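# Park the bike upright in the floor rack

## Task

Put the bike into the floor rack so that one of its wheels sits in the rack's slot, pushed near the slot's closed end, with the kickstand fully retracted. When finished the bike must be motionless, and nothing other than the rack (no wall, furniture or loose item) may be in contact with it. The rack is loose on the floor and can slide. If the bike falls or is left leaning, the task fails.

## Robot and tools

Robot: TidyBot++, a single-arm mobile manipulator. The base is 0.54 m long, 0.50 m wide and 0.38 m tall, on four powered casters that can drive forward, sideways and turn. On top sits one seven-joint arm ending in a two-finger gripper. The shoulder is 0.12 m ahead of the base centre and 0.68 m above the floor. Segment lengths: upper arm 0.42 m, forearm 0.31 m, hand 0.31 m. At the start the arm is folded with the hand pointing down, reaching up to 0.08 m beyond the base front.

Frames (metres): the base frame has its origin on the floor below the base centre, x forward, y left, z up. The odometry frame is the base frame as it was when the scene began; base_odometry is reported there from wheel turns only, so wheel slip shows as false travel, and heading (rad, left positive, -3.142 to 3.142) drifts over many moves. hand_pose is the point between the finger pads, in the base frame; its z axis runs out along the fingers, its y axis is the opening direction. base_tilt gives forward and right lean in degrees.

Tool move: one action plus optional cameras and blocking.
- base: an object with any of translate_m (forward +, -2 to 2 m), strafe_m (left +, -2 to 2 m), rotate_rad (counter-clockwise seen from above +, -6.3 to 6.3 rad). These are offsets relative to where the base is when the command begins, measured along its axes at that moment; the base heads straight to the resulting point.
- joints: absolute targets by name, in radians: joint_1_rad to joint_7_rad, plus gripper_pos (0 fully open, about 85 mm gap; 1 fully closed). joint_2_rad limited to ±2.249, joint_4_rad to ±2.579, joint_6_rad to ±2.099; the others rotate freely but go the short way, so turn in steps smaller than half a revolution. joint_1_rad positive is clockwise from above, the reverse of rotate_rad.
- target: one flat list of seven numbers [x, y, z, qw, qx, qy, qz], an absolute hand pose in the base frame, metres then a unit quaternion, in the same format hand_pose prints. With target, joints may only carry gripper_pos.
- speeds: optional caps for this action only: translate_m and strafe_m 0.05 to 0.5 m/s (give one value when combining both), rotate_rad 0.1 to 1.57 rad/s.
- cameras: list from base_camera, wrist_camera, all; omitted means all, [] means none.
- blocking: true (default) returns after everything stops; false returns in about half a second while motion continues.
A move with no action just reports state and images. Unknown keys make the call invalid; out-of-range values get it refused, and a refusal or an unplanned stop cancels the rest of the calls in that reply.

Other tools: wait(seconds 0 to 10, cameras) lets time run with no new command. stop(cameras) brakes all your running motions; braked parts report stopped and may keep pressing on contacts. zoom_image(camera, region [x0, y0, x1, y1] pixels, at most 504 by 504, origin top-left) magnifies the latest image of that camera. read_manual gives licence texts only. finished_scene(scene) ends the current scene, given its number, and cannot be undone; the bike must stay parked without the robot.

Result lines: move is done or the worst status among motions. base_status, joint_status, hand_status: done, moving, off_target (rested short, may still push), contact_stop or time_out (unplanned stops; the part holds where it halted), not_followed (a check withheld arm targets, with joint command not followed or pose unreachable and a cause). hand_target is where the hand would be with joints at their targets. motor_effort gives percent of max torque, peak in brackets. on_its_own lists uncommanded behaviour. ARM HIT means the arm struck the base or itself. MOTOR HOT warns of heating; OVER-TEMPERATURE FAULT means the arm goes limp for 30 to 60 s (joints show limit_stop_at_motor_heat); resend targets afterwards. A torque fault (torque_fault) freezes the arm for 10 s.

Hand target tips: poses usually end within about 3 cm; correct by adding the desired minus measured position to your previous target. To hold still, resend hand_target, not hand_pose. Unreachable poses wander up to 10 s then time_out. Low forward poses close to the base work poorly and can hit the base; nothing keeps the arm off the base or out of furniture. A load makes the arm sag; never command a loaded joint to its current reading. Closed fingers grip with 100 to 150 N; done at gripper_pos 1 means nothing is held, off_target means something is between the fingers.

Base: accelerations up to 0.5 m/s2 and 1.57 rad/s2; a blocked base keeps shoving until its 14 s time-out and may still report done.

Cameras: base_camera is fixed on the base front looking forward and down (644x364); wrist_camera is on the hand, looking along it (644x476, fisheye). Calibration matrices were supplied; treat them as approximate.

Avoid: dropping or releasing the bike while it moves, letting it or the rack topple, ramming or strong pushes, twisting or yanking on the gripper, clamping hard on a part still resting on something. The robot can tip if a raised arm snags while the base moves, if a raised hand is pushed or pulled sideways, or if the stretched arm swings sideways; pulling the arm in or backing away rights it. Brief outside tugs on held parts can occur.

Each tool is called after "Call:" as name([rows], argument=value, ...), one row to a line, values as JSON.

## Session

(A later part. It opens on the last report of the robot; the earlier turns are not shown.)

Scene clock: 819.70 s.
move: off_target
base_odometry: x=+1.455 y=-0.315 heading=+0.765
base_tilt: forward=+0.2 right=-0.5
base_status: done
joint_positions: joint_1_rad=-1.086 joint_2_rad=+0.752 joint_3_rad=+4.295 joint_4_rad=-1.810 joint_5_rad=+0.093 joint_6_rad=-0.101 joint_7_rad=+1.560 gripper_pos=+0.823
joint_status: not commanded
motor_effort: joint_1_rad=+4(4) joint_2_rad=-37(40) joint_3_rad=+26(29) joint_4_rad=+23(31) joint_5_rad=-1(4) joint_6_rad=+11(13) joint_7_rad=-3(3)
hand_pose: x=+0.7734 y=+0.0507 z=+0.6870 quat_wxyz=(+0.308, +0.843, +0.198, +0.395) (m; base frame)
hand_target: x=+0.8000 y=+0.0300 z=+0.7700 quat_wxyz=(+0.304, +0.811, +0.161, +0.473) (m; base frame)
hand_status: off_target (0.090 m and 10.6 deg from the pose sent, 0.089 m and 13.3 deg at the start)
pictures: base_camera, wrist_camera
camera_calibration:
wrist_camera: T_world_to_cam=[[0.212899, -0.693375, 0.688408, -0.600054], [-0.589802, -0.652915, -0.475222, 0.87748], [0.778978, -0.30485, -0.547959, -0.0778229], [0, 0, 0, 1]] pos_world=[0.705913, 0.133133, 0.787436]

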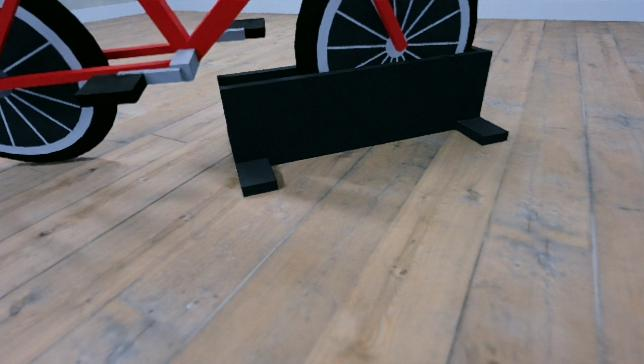

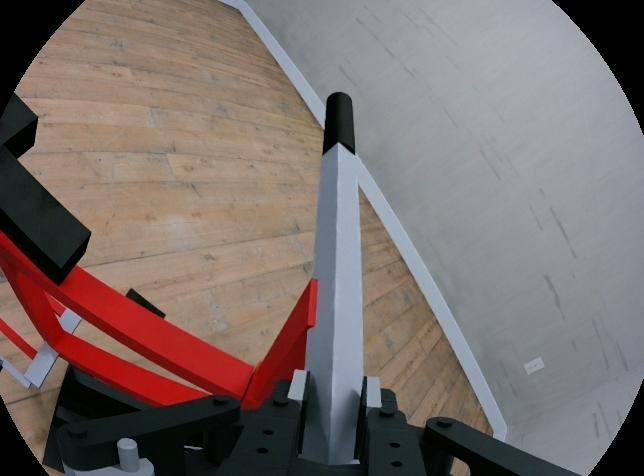

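Call:
move(base={"translate_m": -0.04}, speeds={"translate_m": 0.08}, target=[0.80, 0.04, 0.73, 0.304, 0.810, 0.161, 0.473])

Call:
zoom_image(camera="base_camera", region=[200, 0, 544, 220])

Scene clock: 821.70 s.
move: off_target
base_odometry: x=+1.426 y=-0.343 heading=+0.765
base_tilt: forward=+0.2 right=-0.5
base_status: done
joint_positions: joint_1_rad=-1.079 joint_2_rad=+0.801 joint_3_rad=+4.308 joint_4_rad=-1.824 joint_5_rad=-0.028 joint_6_rad=-0.016 joint_7_rad=+1.600 gripper_pos=+0.823
joint_status: not commanded
motor_effort: joint_1_rad=+0(3) joint_2_rad=-33(39) joint_3_rad=+20(26) joint_4_rad=+19(24) joint_5_rad=-4(5) joint_6_rad=+10(11) joint_7_rad=-3(4)
hand_pose: x=+0.7847 y=+0.0517 z=+0.6828 quat_wxyz=(+0.304, +0.834, +0.181, +0.423) (m; base frame)
hand_target: x=+0.8000 y=+0.0400 z=+0.7300 quat_wxyz=(+0.304, +0.811, +0.161, +0.473) (m; base frame)
hand_status: off_target (0.051 m and 6.8 deg from the pose sent, 0.052 m and 10.6 deg at the start)
pictures: base_camera, wrist_camera
camera_calibration:
wrist_camera: T_world_to_cam=[[0.167089, -0.712244, 0.681755, -0.557418], [-0.560992, -0.637311, -0.528321, 0.895738], [0.810783, -0.294183, -0.50605, -0.14277], [0, 0, 0, 1]] pos_world=[0.711395, 0.131845, 0.781011]

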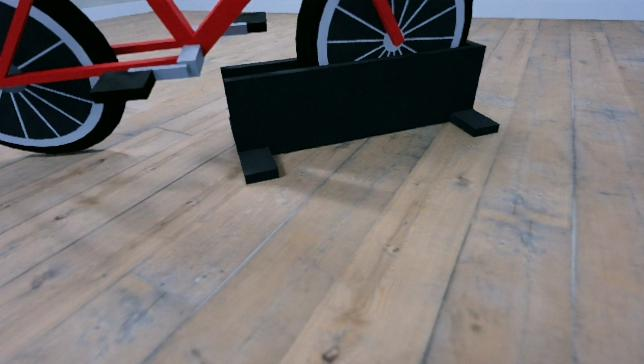

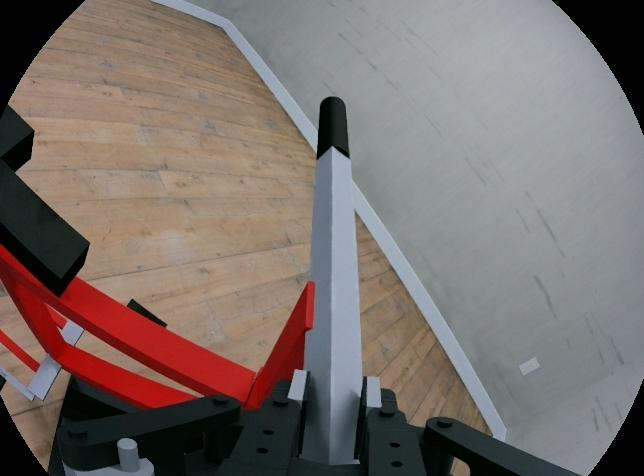

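Scaled by 1.465.

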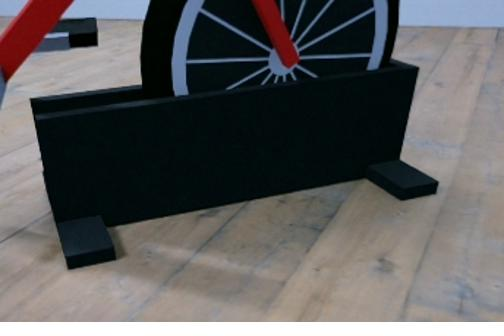

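Call:
move(base={"translate_m": -0.02}, speeds={"translate_m": 0.08}, target=[0.80, 0.045, 0.69, 0.304, 0.810, 0.161, 0.473])

Scene clock: 825.13 s.
move: done
base_odometry: x=+1.412 y=-0.357 heading=+0.765
base_tilt: forward=+0.2 right=-0.5
base_status: done
joint_positions: joint_1_rad=-1.061 joint_2_rad=+0.837 joint_3_rad=+4.309 joint_4_rad=-1.846 joint_5_rad=-0.186 joint_6_rad=+0.113 joint_7_rad=+1.655 gripper_pos=+0.999
joint_status: not commanded
on_its_own: gripper_pos moved +0.176 to your old target +1.000
motor_effort: joint_1_rad=+0(11) joint_2_rad=-28(35) joint_3_rad=+14(22) joint_4_rad=+13(18) joint_5_rad=+0(5) joint_6_rad=+6(9) joint_7_rad=+1(4)
hand_pose: x=+0.7996 y=+0.0494 z=+0.6904 quat_wxyz=(+0.295, +0.817, +0.153, +0.471) (m; base frame)
hand_target: x=+0.8000 y=+0.0450 z=+0.6900 quat_wxyz=(+0.304, +0.811, +0.161, +0.473) (m; base frame)
hand_status: done (0.004 m and 1.6 deg from the pose sent, 0.018 m and 6.8 deg at the start)
pictures: base_camera, wrist_camera
camera_calibration:
wrist_camera: T_world_to_cam=[[0.0910942, -0.744132, 0.661792, -0.490611], [-0.501284, -0.608485, -0.615192, 0.91742], [0.860474, -0.275706, -0.428451, -0.245905], [0, 0, 0, 1]] pos_world=[0.716175, 0.12536, 0.783713]

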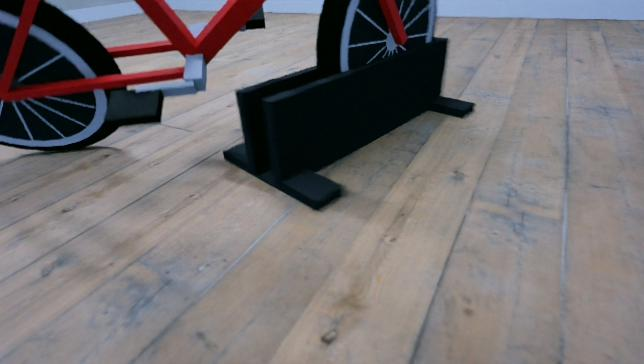

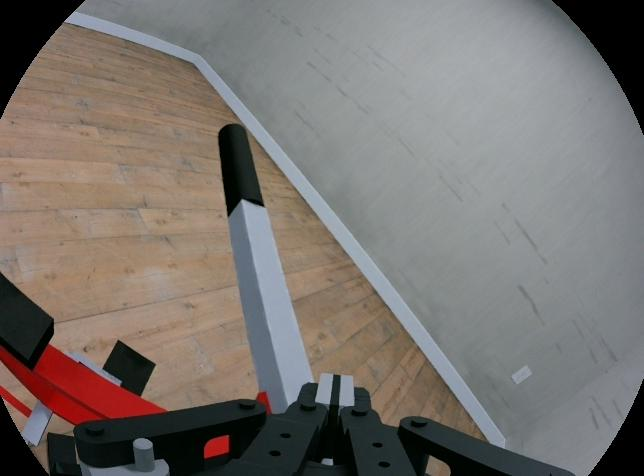

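Call:
wait(seconds=0.5)

Scene clock: 825.87 s.
base_odometry: x=+1.412 y=-0.357 heading=+0.765
base_tilt: forward=+0.2 right=-0.5
base_status: done
joint_positions: joint_1_rad=-1.061 joint_2_rad=+0.837 joint_3_rad=+4.309 joint_4_rad=-1.846 joint_5_rad=-0.186 joint_6_rad=+0.113 joint_7_rad=+1.655 gripper_pos=+0.999
joint_status: not commanded
motor_effort: joint_1_rad=+0(11) joint_2_rad=-28(35) joint_3_rad=+14(22) joint_4_rad=+13(18) joint_5_rad=+0(5) joint_6_rad=+6(9) joint_7_rad=+1(4)
hand_pose: x=+0.7996 y=+0.0494 z=+0.6904 quat_wxyz=(+0.295, +0.817, +0.153, +0.471) (m; base frame)
hand_target: x=+0.8000 y=+0.0450 z=+0.6900 quat_wxyz=(+0.304, +0.811, +0.161, +0.473) (m; base frame)
hand_status: done (0.004 m and 1.6 deg from the pose sent, 0.018 m and 6.8 deg at the start)
wait: 0.50 s; at rest by 0.03 s
pictures: base_camera, wrist_camera
camera_calibration:
wrist_camera: T_world_to_cam=[[0.0910942, -0.744132, 0.661792, -0.490611], [-0.501284, -0.608485, -0.615192, 0.91742], [0.860474, -0.275706, -0.428451, -0.245905], [0, 0, 0, 1]] pos_world=[0.716175, 0.12536, 0.783713]

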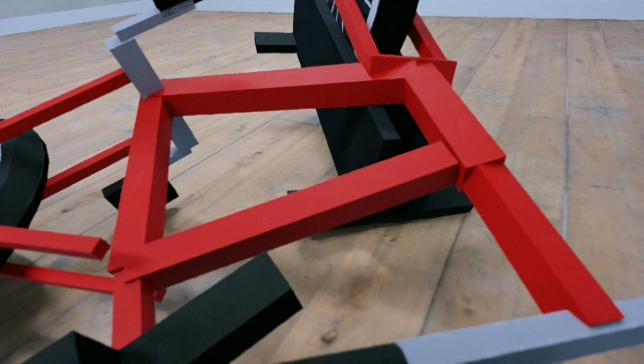

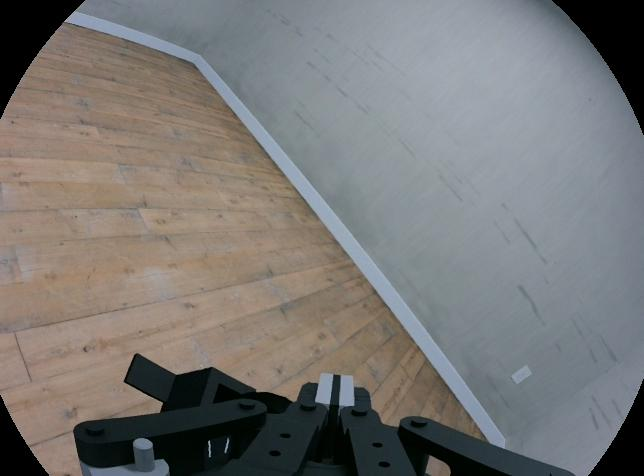

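Call:
move(base={"translate_m": -0.35}, speeds={"translate_m": 0.2}, joints={"gripper_pos": 0.3, "joint_1_rad": 0, "joint_2_rad": -0.4, "joint_3_rad": 3.14, "joint_4_rad": -1.6, "joint_5_rad": 0, "joint_6_rad": -0.9, "joint_7_rad": 1.57})

Scene clock: 829.90 s.
move: done
base_odometry: x=+1.159 y=-0.599 heading=+0.764
base_tilt: forward=+0.2 right=-0.5
base_status: done
joint_positions: joint_1_rad=-0.014 joint_2_rad=-0.402 joint_3_rad=+3.163 joint_4_rad=-1.610 joint_5_rad=-0.037 joint_6_rad=-0.841 joint_7_rad=+1.643 gripper_pos=+0.300
joint_status: all done
motor_effort: joint_1_rad=+1(2) joint_2_rad=-6(30) joint_3_rad=+0(15) joint_4_rad=+23(23) joint_5_rad=+0(2) joint_6_rad=+8(8) joint_7_rad=+1(2)
hand_pose: x=+0.5249 y=+0.0048 z=+1.0375 quat_wxyz=(-0.001, +0.854, +0.023, +0.520) (m; base frame)
hand_target: x=+0.5168 y=+0.0021 z=+1.0261 quat_wxyz=(+0.000, +0.867, +0.000, +0.498) (m; base frame)
hand_status: not commanded
pictures: base_camera, wrist_camera
camera_calibration:
wrist_camera: T_world_to_cam=[[0.156317, -0.984629, 0.0779112, -0.155817], [-0.443612, -0.140466, -0.885143, 1.21364], [0.882481, 0.103801, -0.458751, 0.144976], [0, 0, 0, 1]] pos_world=[0.434803, 0.00200425, 1.15289]

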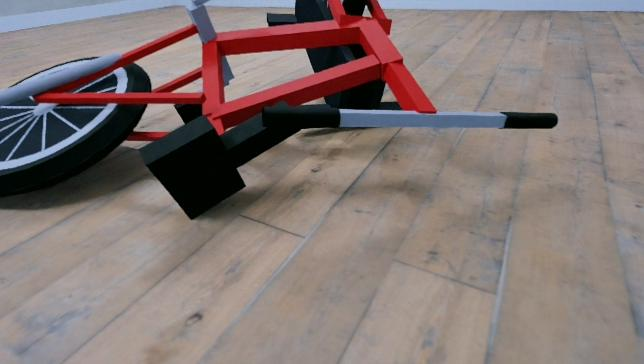

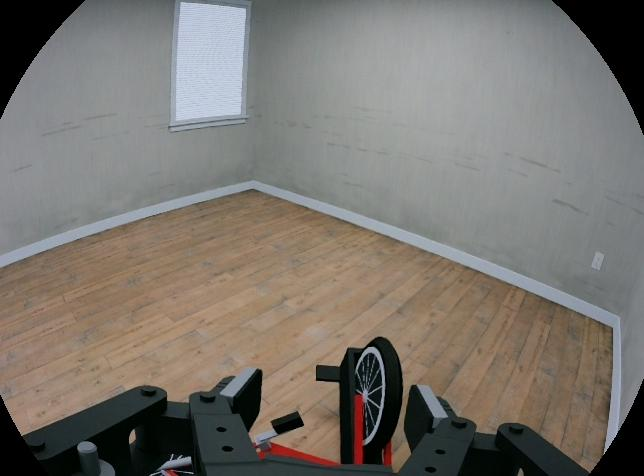

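Call:
move(joints={"joint_1_rad": 0, "joint_2_rad": 0.0, "joint_3_rad": 3.14, "joint_4_rad": -1.5, "joint_5_rad": 0, "joint_6_rad": -1.3, "joint_7_rad": 1.57})

Scene clock: 832.43 s.
move: done
base_odometry: x=+1.159 y=-0.599 heading=+0.764
base_tilt: forward=+0.2 right=-0.5
base_status: not commanded
joint_positions: joint_1_rad=-0.014 joint_2_rad=+0.000 joint_3_rad=+3.163 joint_4_rad=-1.515 joint_5_rad=-0.036 joint_6_rad=-1.241 joint_7_rad=+1.643 gripper_pos=+0.300
joint_status: all done
motor_effort: joint_1_rad=+0(2) joint_2_rad=-18(20) joint_3_rad=+0(1) joint_4_rad=+20(23) joint_5_rad=+0(2) joint_6_rad=+3(8) joint_7_rad=+1(2)
hand_pose: x=+0.5503 y=+0.0089 z=+0.8318 quat_wxyz=(-0.010, +0.981, +0.030, +0.192) (m; base frame)
hand_target: x=+0.5368 y=+0.0020 z=+0.8315 quat_wxyz=(+0.000, +0.985, +0.000, +0.170) (m; base frame)
hand_status: not commanded
pictures: base_camera, wrist_camera
camera_calibration:
wrist_camera: T_world_to_cam=[[0.186065, -0.981691, -0.0407742, -0.0573359], [-0.9094, -0.156355, -0.385415, 0.884266], [0.371983, 0.108792, -0.921842, 0.693889], [0, 0, 0, 1]] pos_world=[0.556704, 0.00648365, 0.978128]

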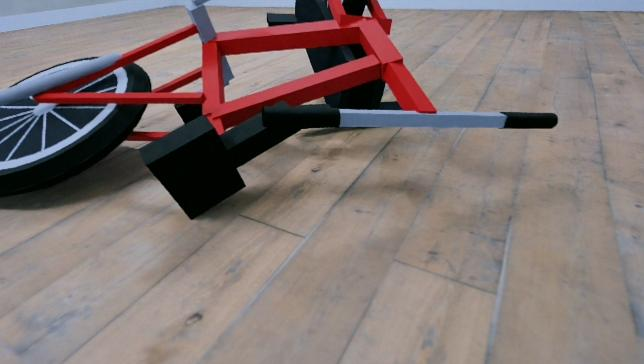

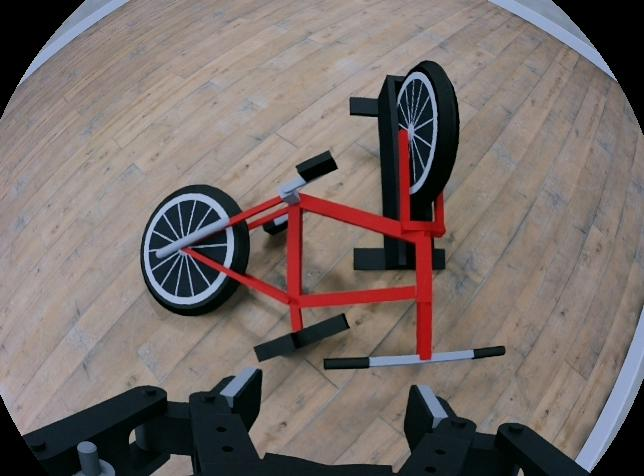

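Call:
zoom_image(camera="wrist_camera", region=[260, 40, 540, 400])

Scaled by 1.400.

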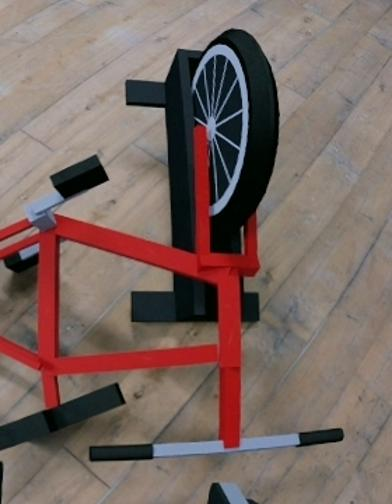

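Call:
move(base={"translate_m": -0.08, "strafe_m": -0.39}, speeds={"strafe_m": 0.3}, target=[0.60, 0.12, 0.40, 0.336, 0.532, 0.595, 0.499])

Scene clock: 849.33 s.
move: time_out
base_odometry: x=+1.221 y=-0.699 heading=+0.791
base_tilt: forward=+0.2 right=-0.5
base_status: translate_m time_out (by the wheels' count: -0.024 of -0.080); strafe_m time_out (by the wheels' count: -0.116 of -0.390)
joint_positions: joint_1_rad=-0.753 joint_2_rad=+1.622 joint_3_rad=+3.619 joint_4_rad=-2.419 joint_5_rad=-0.308 joint_6_rad=+1.897 joint_7_rad=+2.139 gripper_pos=+0.300
joint_status: not commanded
motor_effort: joint_1_rad=+1(6) joint_2_rad=-27(35) joint_3_rad=+7(10) joint_4_rad=-9(23) joint_5_rad=-5(6) joint_6_rad=+6(7) joint_7_rad=+1(1)
hand_pose: x=+0.5986 y=+0.1184 z=+0.3810 quat_wxyz=(+0.301, +0.579, +0.572, +0.497) (m; base frame)
hand_target: x=+0.6000 y=+0.1200 z=+0.4000 quat_wxyz=(+0.336, +0.532, +0.595, +0.499) (m; base frame)
hand_status: off_target (0.019 m and 7.2 deg from the pose sent, 0.449 m and 101.6 deg at the start)
pictures: base_camera, wrist_camera
camera_calibration:
wrist_camera: T_world_to_cam=[[0.414397, -0.0469286, 0.908885, -0.586392], [0.193907, -0.971186, -0.138555, 0.113533], [0.889199, 0.233657, -0.393357, -0.277392], [0, 0, 0, 1]] pos_world=[0.467641, 0.147558, 0.43958]

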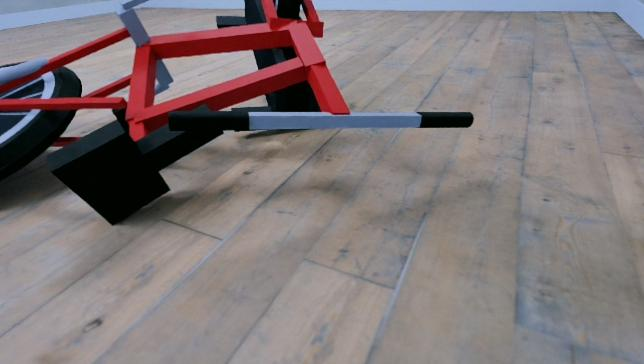

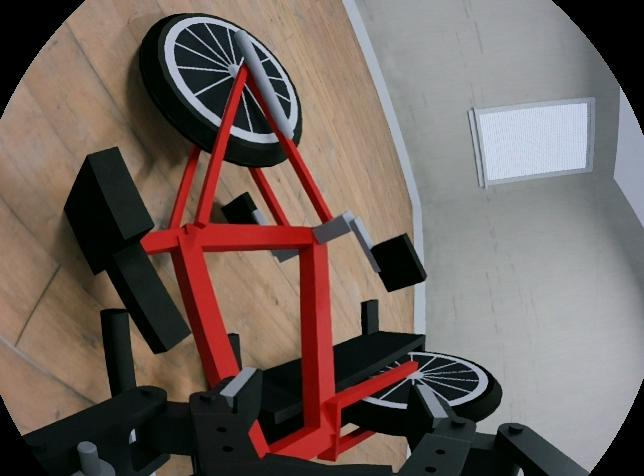

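Call:
move(base={"translate_m": 0.02, "strafe_m": 0.04}, joints={"joint_1_rad": 0, "joint_2_rad": -0.4, "joint_3_rad": 3.14, "joint_4_rad": -1.9, "joint_5_rad": 0, "joint_6_rad": -0.8, "joint_7_rad": 1.57})

Call:
move(joints={"joint_1_rad": 1.57, "joint_2_rad": -0.6, "joint_3_rad": 3.14, "joint_4_rad": -1.6, "joint_5_rad": 0, "joint_6_rad": -0.5, "joint_7_rad": 1.57})

Call:
move(joints={"joint_1_rad": 2.7, "joint_2_rad": -0.6, "joint_3_rad": 3.14, "joint_4_rad": -1.6, "joint_5_rad": 0, "joint_6_rad": -0.5, "joint_7_rad": 1.57})

Scene clock: 854.07 s.
move: done
base_odometry: x=+1.207 y=-0.657 heading=+0.791
base_tilt: forward=+0.2 right=-0.5
base_status: done
joint_positions: joint_1_rad=-0.014 joint_2_rad=-0.393 joint_3_rad=+3.164 joint_4_rad=-1.915 joint_5_rad=-0.037 joint_6_rad=-0.741 joint_7_rad=+1.644 gripper_pos=+0.300
joint_status: all done
motor_effort: joint_1_rad=+1(3) joint_2_rad=-5(32) joint_3_rad=+0(8) joint_4_rad=+22(23) joint_5_rad=-1(6) joint_6_rad=+7(9) joint_7_rad=+1(2)
hand_pose: x=+0.5118 y=+0.0047 z=+0.8877 quat_wxyz=(-0.004, +0.905, +0.021, +0.426) (m; base frame)
hand_target: x=+0.5008 y=+0.0020 z=+0.8842 quat_wxyz=(+0.000, +0.913, +0.000, +0.408) (m; base frame)
hand_status: not commanded
pictures: base_camera, wrist_camera
camera_calibration:
wrist_camera: T_world_to_cam=[[0.166473, -0.985159, 0.041808, -0.11532], [-0.621102, -0.137697, -0.771539, 1.06519], [0.765845, 0.102473, -0.634807, 0.30384], [0, 0, 0, 1]] pos_world=[0.448096, 0.00192899, 1.01954]

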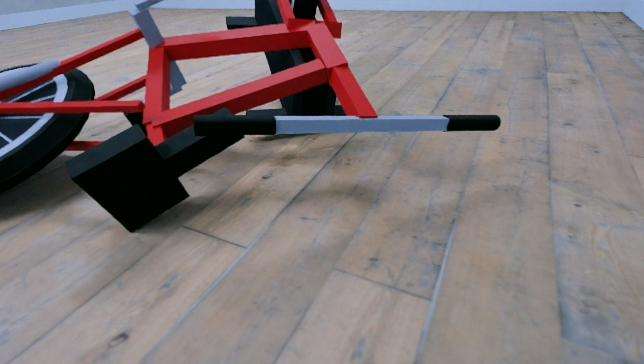

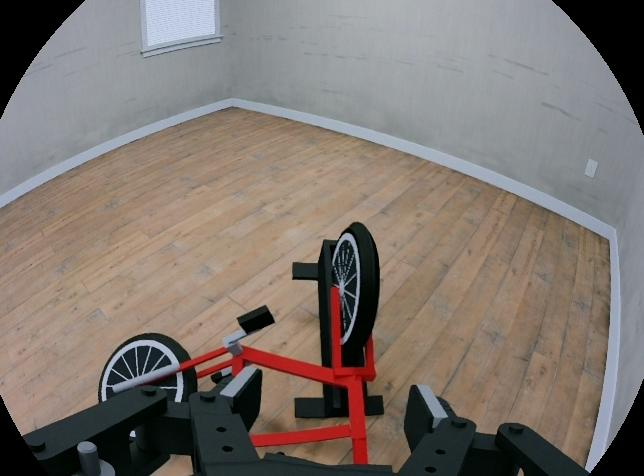

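Scene clock: 856.87 s.
move: done
base_odometry: x=+1.207 y=-0.657 heading=+0.791
base_tilt: forward=+0.2 right=-0.6
base_status: not commanded
joint_positions: joint_1_rad=+1.557 joint_2_rad=-0.587 joint_3_rad=+3.161 joint_4_rad=-1.614 joint_5_rad=-0.034 joint_6_rad=-0.559 joint_7_rad=+1.643 gripper_pos=+0.300
joint_status: all done
motor_effort: joint_1_rad=+0(2) joint_2_rad=+1(6) joint_3_rad=+0(1) joint_4_rad=+20(24) joint_5_rad=+0(2) joint_6_rad=+8(9) joint_7_rad=+1(2)
hand_pose: x=+0.1199 y=-0.3474 z=+1.1901 quat_wxyz=(+0.500, +0.516, -0.491, +0.492) (m; base frame)
hand_target: x=+0.1216 y=-0.3374 z=+1.2210 quat_wxyz=(+0.517, +0.483, -0.481, +0.518) (m; base frame)
hand_status: not commanded
pictures: base_camera, wrist_camera
camera_calibration:
wrist_camera: T_world_to_cam=[[-0.986305, -0.0948271, 0.134947, -0.0729167], [-0.135855, 0.00315798, -0.990724, 1.25827], [0.0935213, -0.995489, -0.0159975, -0.205279], [0, 0, 0, 1]] pos_world=[0.118222, -0.215241, 1.25315]

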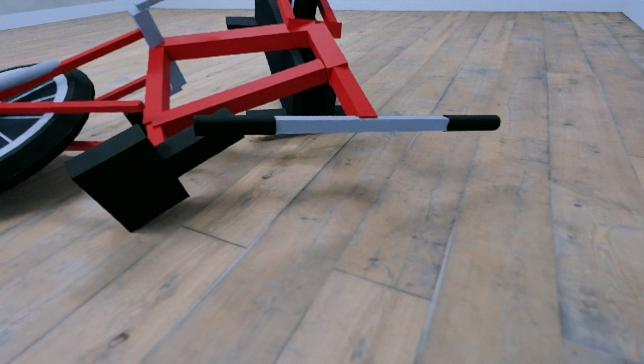

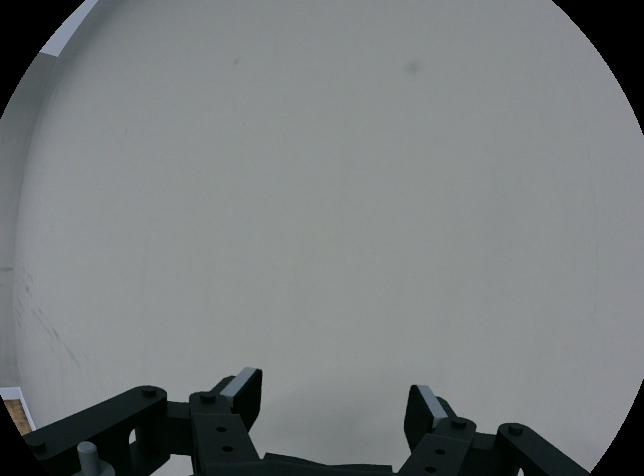

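Scene clock: 859.27 s.
move: done
base_odometry: x=+1.207 y=-0.657 heading=+0.791
base_tilt: forward=+0.2 right=-0.5
base_status: not commanded
joint_positions: joint_1_rad=+2.687 joint_2_rad=-0.587 joint_3_rad=+3.160 joint_4_rad=-1.614 joint_5_rad=-0.034 joint_6_rad=-0.558 joint_7_rad=+1.643 gripper_pos=+0.300
joint_status: all done
motor_effort: joint_1_rad=-1(2) joint_2_rad=+2(3) joint_3_rad=+0(1) joint_4_rad=+21(22) joint_5_rad=+0(2) joint_6_rad=+8(10) joint_7_rad=+1(2)
hand_pose: x=-0.1948 y=-0.1492 z=+1.1905 quat_wxyz=(+0.686, +0.173, -0.691, +0.148) (m; base frame)
hand_target: x=-0.1851 y=-0.1463 z=+1.2209 quat_wxyz=(+0.714, +0.150, -0.665, +0.161) (m; base frame)
hand_status: not commanded
pictures: base_camera, wrist_camera
camera_calibration:
wrist_camera: T_world_to_cam=[[-0.506524, 0.851529, 0.135392, -0.130421], [-0.0563803, 0.12398, -0.990682, 1.24873], [-0.86038, -0.509438, -0.0147893, -0.0932108], [0, 0, 0, 1]] pos_world=[-0.0758543, -0.0912453, 1.25338]

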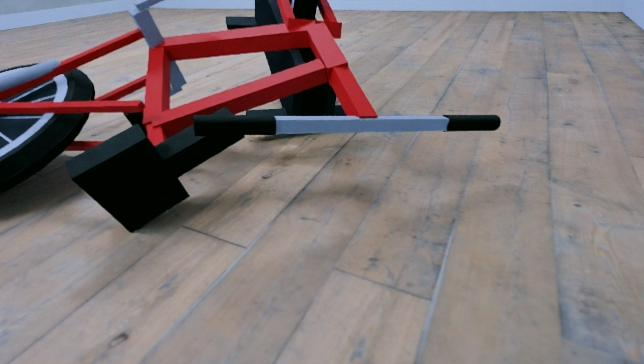

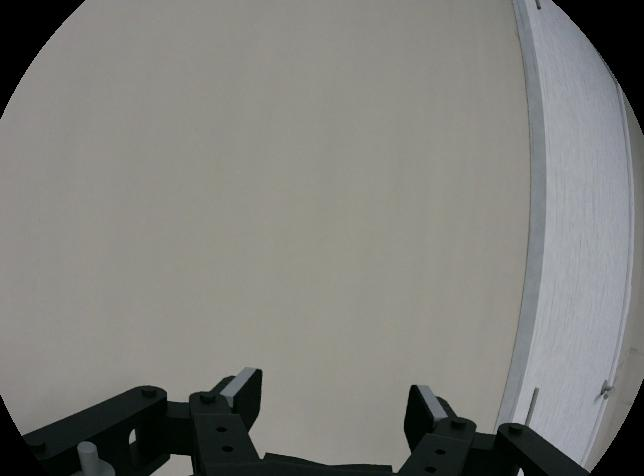

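Call:
move(base={"translate_m": -0.04, "strafe_m": 0.04}, joints={"joint_1_rad": 0.3, "joint_2_rad": -0.3, "joint_3_rad": 3.14, "joint_4_rad": -1.9, "joint_5_rad": 0, "joint_6_rad": -0.8, "joint_7_rad": 1.57}, cameras=["wrist_camera"])

Call:
move(target=[0.60, -0.24, 0.30, 0.352, 0.546, 0.575, 0.501])

Scene clock: 866.93 s.
move: done
base_odometry: x=+1.150 y=-0.657 heading=+0.791
base_tilt: forward=+0.1 right=-0.5
base_status: done
joint_positions: joint_1_rad=+0.313 joint_2_rad=-0.314 joint_3_rad=+3.157 joint_4_rad=-1.873 joint_5_rad=-0.032 joint_6_rad=-0.742 joint_7_rad=+1.643 gripper_pos=+0.300
joint_status: all done
motor_effort: joint_1_rad=+0(2) joint_2_rad=-9(9) joint_3_rad=+0(2) joint_4_rad=+22(24) joint_5_rad=+0(2) joint_6_rad=+6(9) joint_7_rad=+1(2)
hand_pose: x=+0.5158 y=-0.1272 z=+0.8785 quat_wxyz=(+0.065, +0.904, -0.123, +0.403) (m; base frame)
hand_target: x=+0.5019 y=-0.1163 z=+0.8451 quat_wxyz=(+0.054, +0.922, -0.139, +0.358) (m; base frame)
hand_status: not commanded
pictures: wrist_camera
camera_calibration:
wrist_camera: T_world_to_cam=[[-0.151193, -0.98754, 0.0436494, -0.083623], [-0.662153, 0.0683921, -0.746241, 1.06765], [0.733958, -0.141729, -0.664243, 0.319652], [0, 0, 0, 1]] pos_world=[0.459692, -0.110296, 1.0127]

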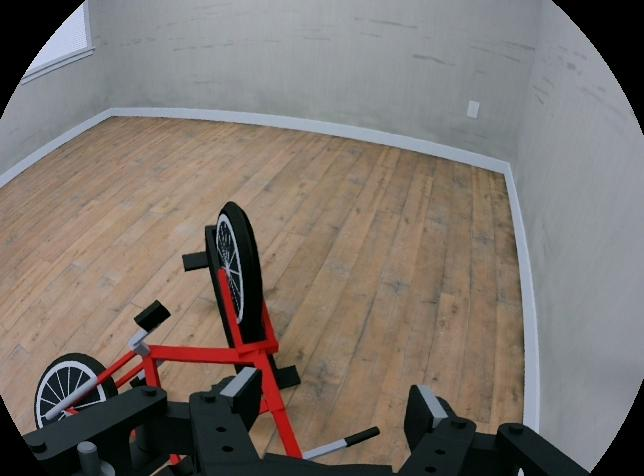

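Scene clock: 870.40 s.
move: off_target
base_odometry: x=+1.150 y=-0.657 heading=+0.791
base_tilt: forward=+0.2 right=-0.5
base_status: not commanded
joint_positions: joint_1_rad=+1.026 joint_2_rad=+1.554 joint_3_rad=+3.143 joint_4_rad=-1.818 joint_5_rad=+1.150 joint_6_rad=+1.310 joint_7_rad=+3.138 gripper_pos=+0.300
joint_status: not commanded
motor_effort: joint_1_rad=+1(2) joint_2_rad=-34(39) joint_3_rad=-5(6) joint_4_rad=-2(22) joint_5_rad=+2(3) joint_6_rad=+8(8) joint_7_rad=+1(1)
hand_pose: x=+0.5874 y=-0.2418 z=+0.2762 quat_wxyz=(+0.312, +0.590, +0.569, +0.481) (m; base frame)
hand_target: x=+0.6000 y=-0.2400 z=+0.3000 quat_wxyz=(+0.351, +0.545, +0.574, +0.500) (m; base frame)
hand_status: off_target (0.027 m and 7.2 deg from the pose sent, 0.595 m and 99.4 deg at the start)
pictures: base_camera, wrist_camera
camera_calibration:
wrist_camera: T_world_to_cam=[[0.426709, -0.0426609, 0.903382, -0.508083], [0.156105, -0.98042, -0.120034, -0.233784], [0.890814, 0.192242, -0.411695, -0.230344], [0, 0, 0, 1]] pos_world=[0.458492, -0.206599, 0.3361]

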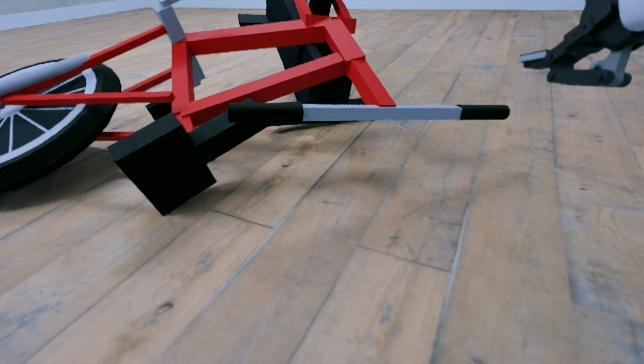

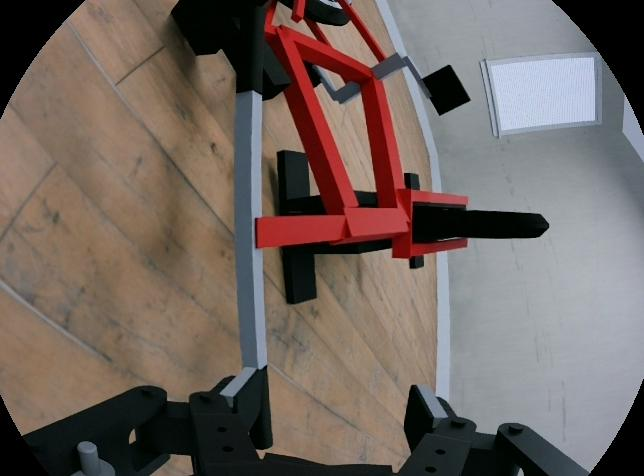

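Call:
move(target=[0.655, -0.197, 0.20, 0.352, 0.546, 0.575, 0.501])

Scene clock: 873.87 s.
move: off_target
base_odometry: x=+1.150 y=-0.657 heading=+0.791
base_tilt: forward=+0.2 right=-0.5
base_status: not commanded
joint_positions: joint_1_rad=+0.682 joint_2_rad=+1.798 joint_3_rad=+3.280 joint_4_rad=-1.558 joint_5_rad=+0.885 joint_6_rad=+1.506 joint_7_rad=+3.107 gripper_pos=+0.300
joint_status: not commanded
motor_effort: joint_1_rad=+0(2) joint_2_rad=-33(36) joint_3_rad=-2(6) joint_4_rad=+1(3) joint_5_rad=+1(3) joint_6_rad=+8(9) joint_7_rad=+1(1)
hand_pose: x=+0.6473 y=-0.1798 z=+0.1875 quat_wxyz=(+0.338, +0.536, +0.603, +0.485) (m; base frame)
hand_target: x=+0.6550 y=-0.1970 z=+0.2000 quat_wxyz=(+0.351, +0.545, +0.574, +0.500) (m; base frame)
hand_status: off_target (0.023 m and 4.2 deg from the pose sent, 0.111 m and 7.2 deg at the start)
pictures: base_camera, wrist_camera
camera_calibration:
wrist_camera: T_world_to_cam=[[0.366088, 0.0739696, 0.927636, -0.395221], [0.238278, -0.971055, -0.0166038, -0.26396], [0.899557, 0.227114, -0.373117, -0.338792], [0, 0, 0, 1]] pos_world=[0.512344, -0.150141, 0.23583]

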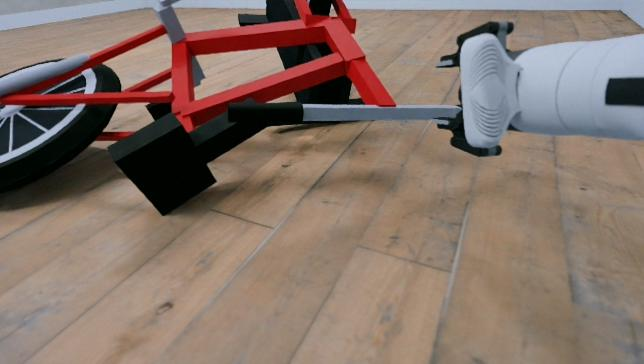

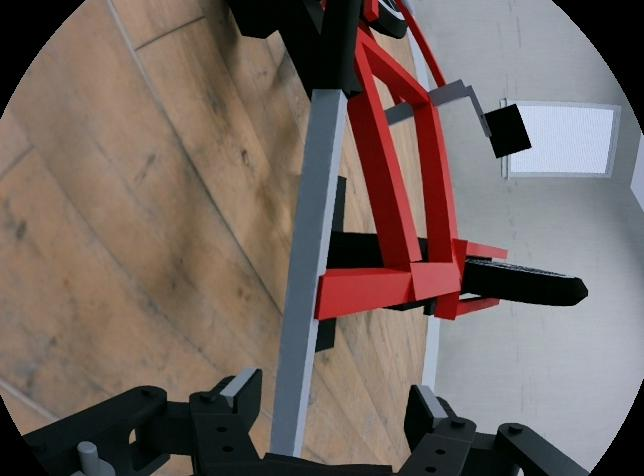

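Call:
move(target=[0.685, -0.205, 0.155, 0.321, 0.590, 0.534, 0.518])

Scene clock: 877.27 s.
move: off_target
base_odometry: x=+1.150 y=-0.657 heading=+0.791
base_tilt: forward=+0.2 right=-0.5
base_status: not commanded
joint_positions: joint_1_rad=+0.596 joint_2_rad=+1.893 joint_3_rad=+3.339 joint_4_rad=-1.356 joint_5_rad=+0.755 joint_6_rad=+1.508 joint_7_rad=+2.844 gripper_pos=+0.300
joint_status: not commanded
motor_effort: joint_1_rad=+0(1) joint_2_rad=-35(36) joint_3_rad=-1(3) joint_4_rad=+1(3) joint_5_rad=+1(2) joint_6_rad=+9(9) joint_7_rad=+1(1)
hand_pose: x=+0.6823 y=-0.1947 z=+0.1553 quat_wxyz=(+0.324, +0.573, +0.553, +0.510) (m; base frame)
hand_target: x=+0.6850 y=-0.2050 z=+0.1550 quat_wxyz=(+0.320, +0.589, +0.533, +0.517) (m; base frame)
hand_status: off_target (0.011 m and 3.1 deg from the pose sent, 0.056 m and 10.9 deg at the start)
pictures: base_camera, wrist_camera
camera_calibration:
wrist_camera: T_world_to_cam=[[0.359977, -0.0609647, 0.930967, -0.399684], [0.172183, -0.97638, -0.130516, -0.225543], [0.916935, 0.20728, -0.340977, -0.399532], [0, 0, 0, 1]] pos_world=[0.549056, -0.161767, 0.206424]

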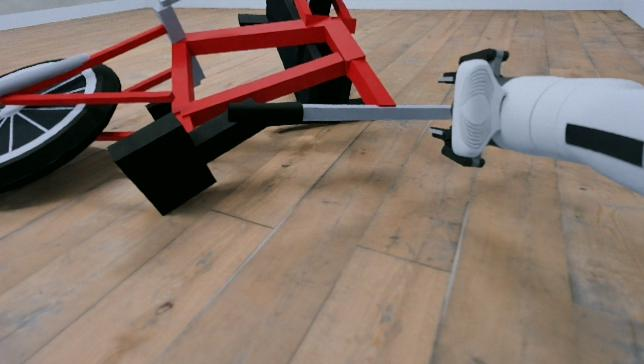

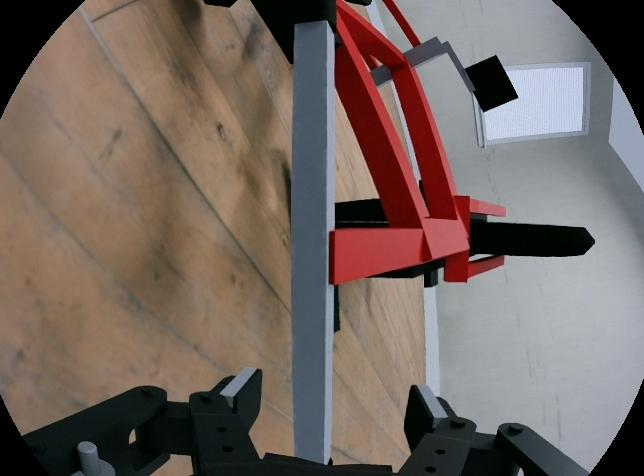

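Call:
move(target=[0.743, -0.190, 0.119, 0.321, 0.590, 0.534, 0.518])

Scene clock: 879.67 s.
move: off_target
base_odometry: x=+1.150 y=-0.657 heading=+0.791
base_tilt: forward=+0.2 right=-0.5
base_status: not commanded
joint_positions: joint_1_rad=+0.446 joint_2_rad=+1.988 joint_3_rad=+3.415 joint_4_rad=-1.112 joint_5_rad=+0.578 joint_6_rad=+1.470 joint_7_rad=+2.681 gripper_pos=+0.300
joint_status: not commanded
motor_effort: joint_1_rad=+0(2) joint_2_rad=-37(38) joint_3_rad=+0(2) joint_4_rad=+6(6) joint_5_rad=-2(2) joint_6_rad=+7(9) joint_7_rad=+1(1)
hand_pose: x=+0.7455 y=-0.1765 z=+0.1388 quat_wxyz=(+0.336, +0.555, +0.544, +0.532) (m; base frame)
hand_target: x=+0.7430 y=-0.1900 z=+0.1190 quat_wxyz=(+0.320, +0.589, +0.533, +0.517) (m; base frame)
hand_status: off_target (0.024 m and 4.8 deg from the pose sent, 0.071 m and 3.1 deg at the start)
pictures: base_camera, wrist_camera
camera_calibration:
wrist_camera: T_world_to_cam=[[0.301895, -0.0655321, 0.951086, -0.366272], [0.192372, -0.972925, -0.1281, -0.235518], [0.933731, 0.221635, -0.281114, -0.485251], [0, 0, 0, 1]] pos_world=[0.608976, -0.145596, 0.181775]

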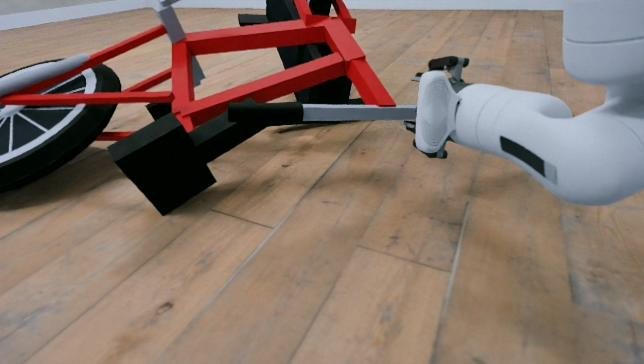

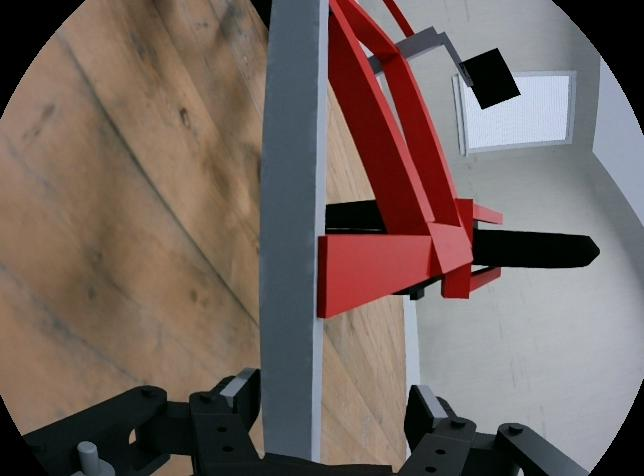

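Call:
move(target=[0.745, -0.200, 0.097, 0.321, 0.590, 0.534, 0.518])

Scene clock: 881.37 s.
move: off_target
base_odometry: x=+1.150 y=-0.657 heading=+0.791
base_tilt: forward=+0.2 right=-0.5
base_status: not commanded
joint_positions: joint_1_rad=+0.446 joint_2_rad=+2.056 joint_3_rad=+3.445 joint_4_rad=-0.988 joint_5_rad=+0.566 joint_6_rad=+1.431 joint_7_rad=+2.636 gripper_pos=+0.300
joint_status: not commanded
motor_effort: joint_1_rad=+1(1) joint_2_rad=-36(38) joint_3_rad=+0(0) joint_4_rad=+7(8) joint_5_rad=-1(3) joint_6_rad=+8(9) joint_7_rad=+1(1)
hand_pose: x=+0.7483 y=-0.1770 z=+0.1138 quat_wxyz=(+0.331, +0.552, +0.549, +0.533) (m; base frame)
hand_target: x=+0.7450 y=-0.2000 z=+0.0970 quat_wxyz=(+0.320, +0.589, +0.533, +0.517) (m; base frame)
hand_status: off_target (0.029 m and 5.1 deg from the pose sent, 0.048 m and 4.8 deg at the start)
pictures: base_camera, wrist_camera
camera_calibration:
wrist_camera: T_world_to_cam=[[0.306167, -0.0610336, 0.950019, -0.34561], [0.205908, -0.970074, -0.128681, -0.249299], [0.929442, 0.235015, -0.284438, -0.488785], [0, 0, 0, 1]] pos_world=[0.611445, -0.14806, 0.157227]

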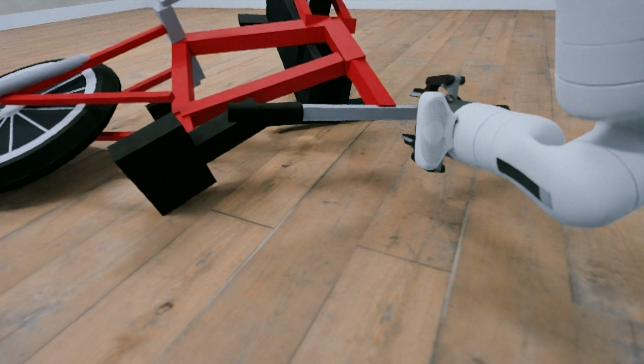

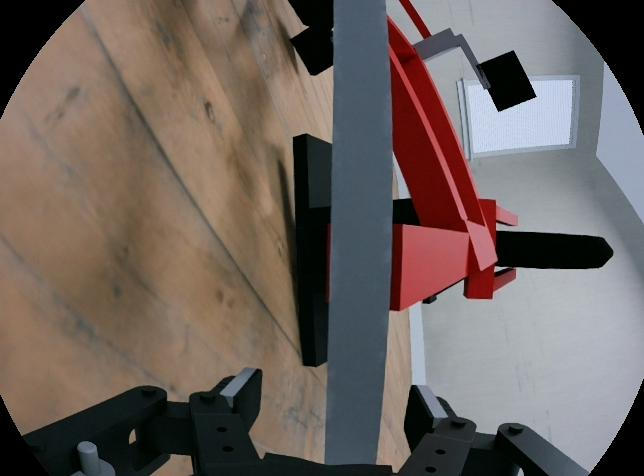

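Call:
move(target=[0.745, -0.200, 0.108, 0.321, 0.590, 0.534, 0.518], joints={"gripper_pos": 1})

Scene clock: 882.77 s.
move: off_target
base_odometry: x=+1.150 y=-0.657 heading=+0.791
base_tilt: forward=+0.2 right=-0.5
base_status: not commanded
joint_positions: joint_1_rad=+0.446 joint_2_rad=+2.036 joint_3_rad=+3.446 joint_4_rad=-1.005 joint_5_rad=+0.566 joint_6_rad=+1.429 joint_7_rad=+2.635 gripper_pos=+0.796
joint_status: gripper_pos off_target (ended at +0.796, target +1.000)
motor_effort: joint_1_rad=+2(5) joint_2_rad=-37(40) joint_3_rad=-1(2) joint_4_rad=+5(8) joint_5_rad=-2(5) joint_6_rad=+6(12) joint_7_rad=-3(3)
hand_pose: x=+0.7525 y=-0.1815 z=+0.1215 quat_wxyz=(+0.333, +0.552, +0.549, +0.532) (m; base frame)
hand_target: x=+0.7450 y=-0.2000 z=+0.1080 quat_wxyz=(+0.320, +0.589, +0.533, +0.517) (m; base frame)
hand_status: off_target (0.024 m and 5.1 deg from the pose sent, 0.024 m and 5.1 deg at the start)
pictures: base_camera, wrist_camera
camera_calibration:
wrist_camera: T_world_to_cam=[[0.305253, -0.0583573, 0.950482, -0.353394], [0.201571, -0.971544, -0.124386, -0.251134], [0.930693, 0.229559, -0.284803, -0.491326], [0, 0, 0, 1]] pos_world=[0.61577, -0.151822, 0.164725]

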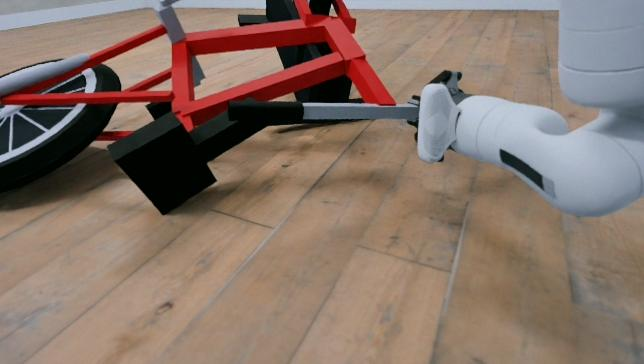

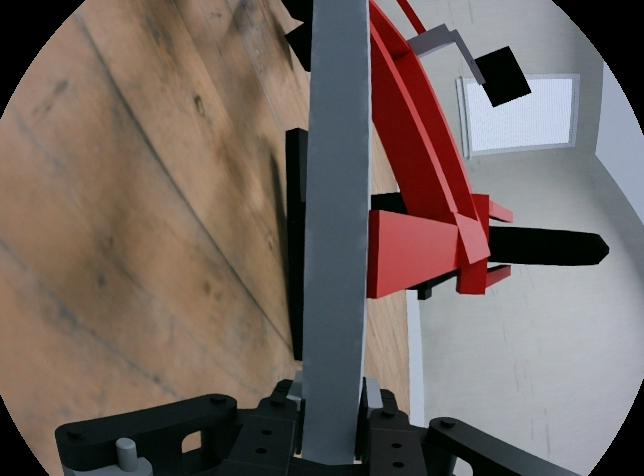

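Call:
move(base={"translate_m": 0.06}, speeds={"translate_m": 0.15}, target=[0.75, -0.20, 0.24, 0.345, 0.575, 0.512, 0.540])

Scene clock: 887.20 s.
move: off_target
base_odometry: x=+1.193 y=-0.614 heading=+0.791
base_tilt: forward=+0.2 right=-0.5
base_status: done
joint_positions: joint_1_rad=+0.449 joint_2_rad=+1.780 joint_3_rad=+3.382 joint_4_rad=-1.395 joint_5_rad=+0.623 joint_6_rad=+1.451 joint_7_rad=+2.672 gripper_pos=+0.797
joint_status: not commanded
motor_effort: joint_1_rad=+7(10) joint_2_rad=-42(45) joint_3_rad=-2(5) joint_4_rad=+4(8) joint_5_rad=-5(7) joint_6_rad=+15(19) joint_7_rad=-4(8)
hand_pose: x=+0.7432 y=-0.1848 z=+0.1981 quat_wxyz=(+0.311, +0.596, +0.534, +0.512) (m; base frame)
hand_target: x=+0.7500 y=-0.2000 z=+0.2400 quat_wxyz=(+0.344, +0.574, +0.511, +0.539) (m; base frame)
hand_status: off_target (0.045 m and 6.1 deg from the pose sent, 0.120 m and 5.2 deg at the start)
pictures: base_camera, wrist_camera
camera_calibration:
wrist_camera: T_world_to_cam=[[0.378449, -0.121333, 0.917635, -0.483041], [0.137619, -0.972978, -0.185407, -0.183535], [0.915334, 0.196451, -0.351525, -0.441598], [0, 0, 0, 1]] pos_world=[0.612274, -0.150432, 0.253994]

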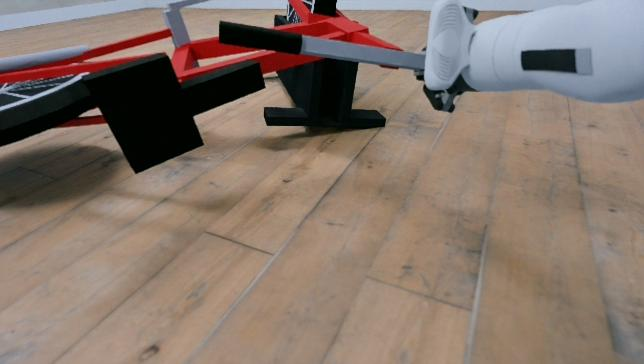

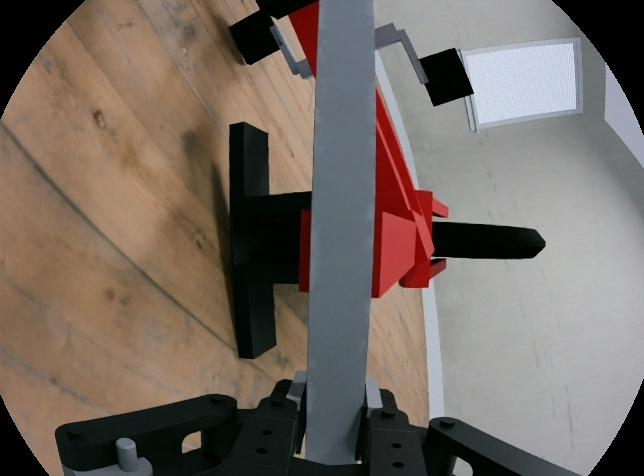

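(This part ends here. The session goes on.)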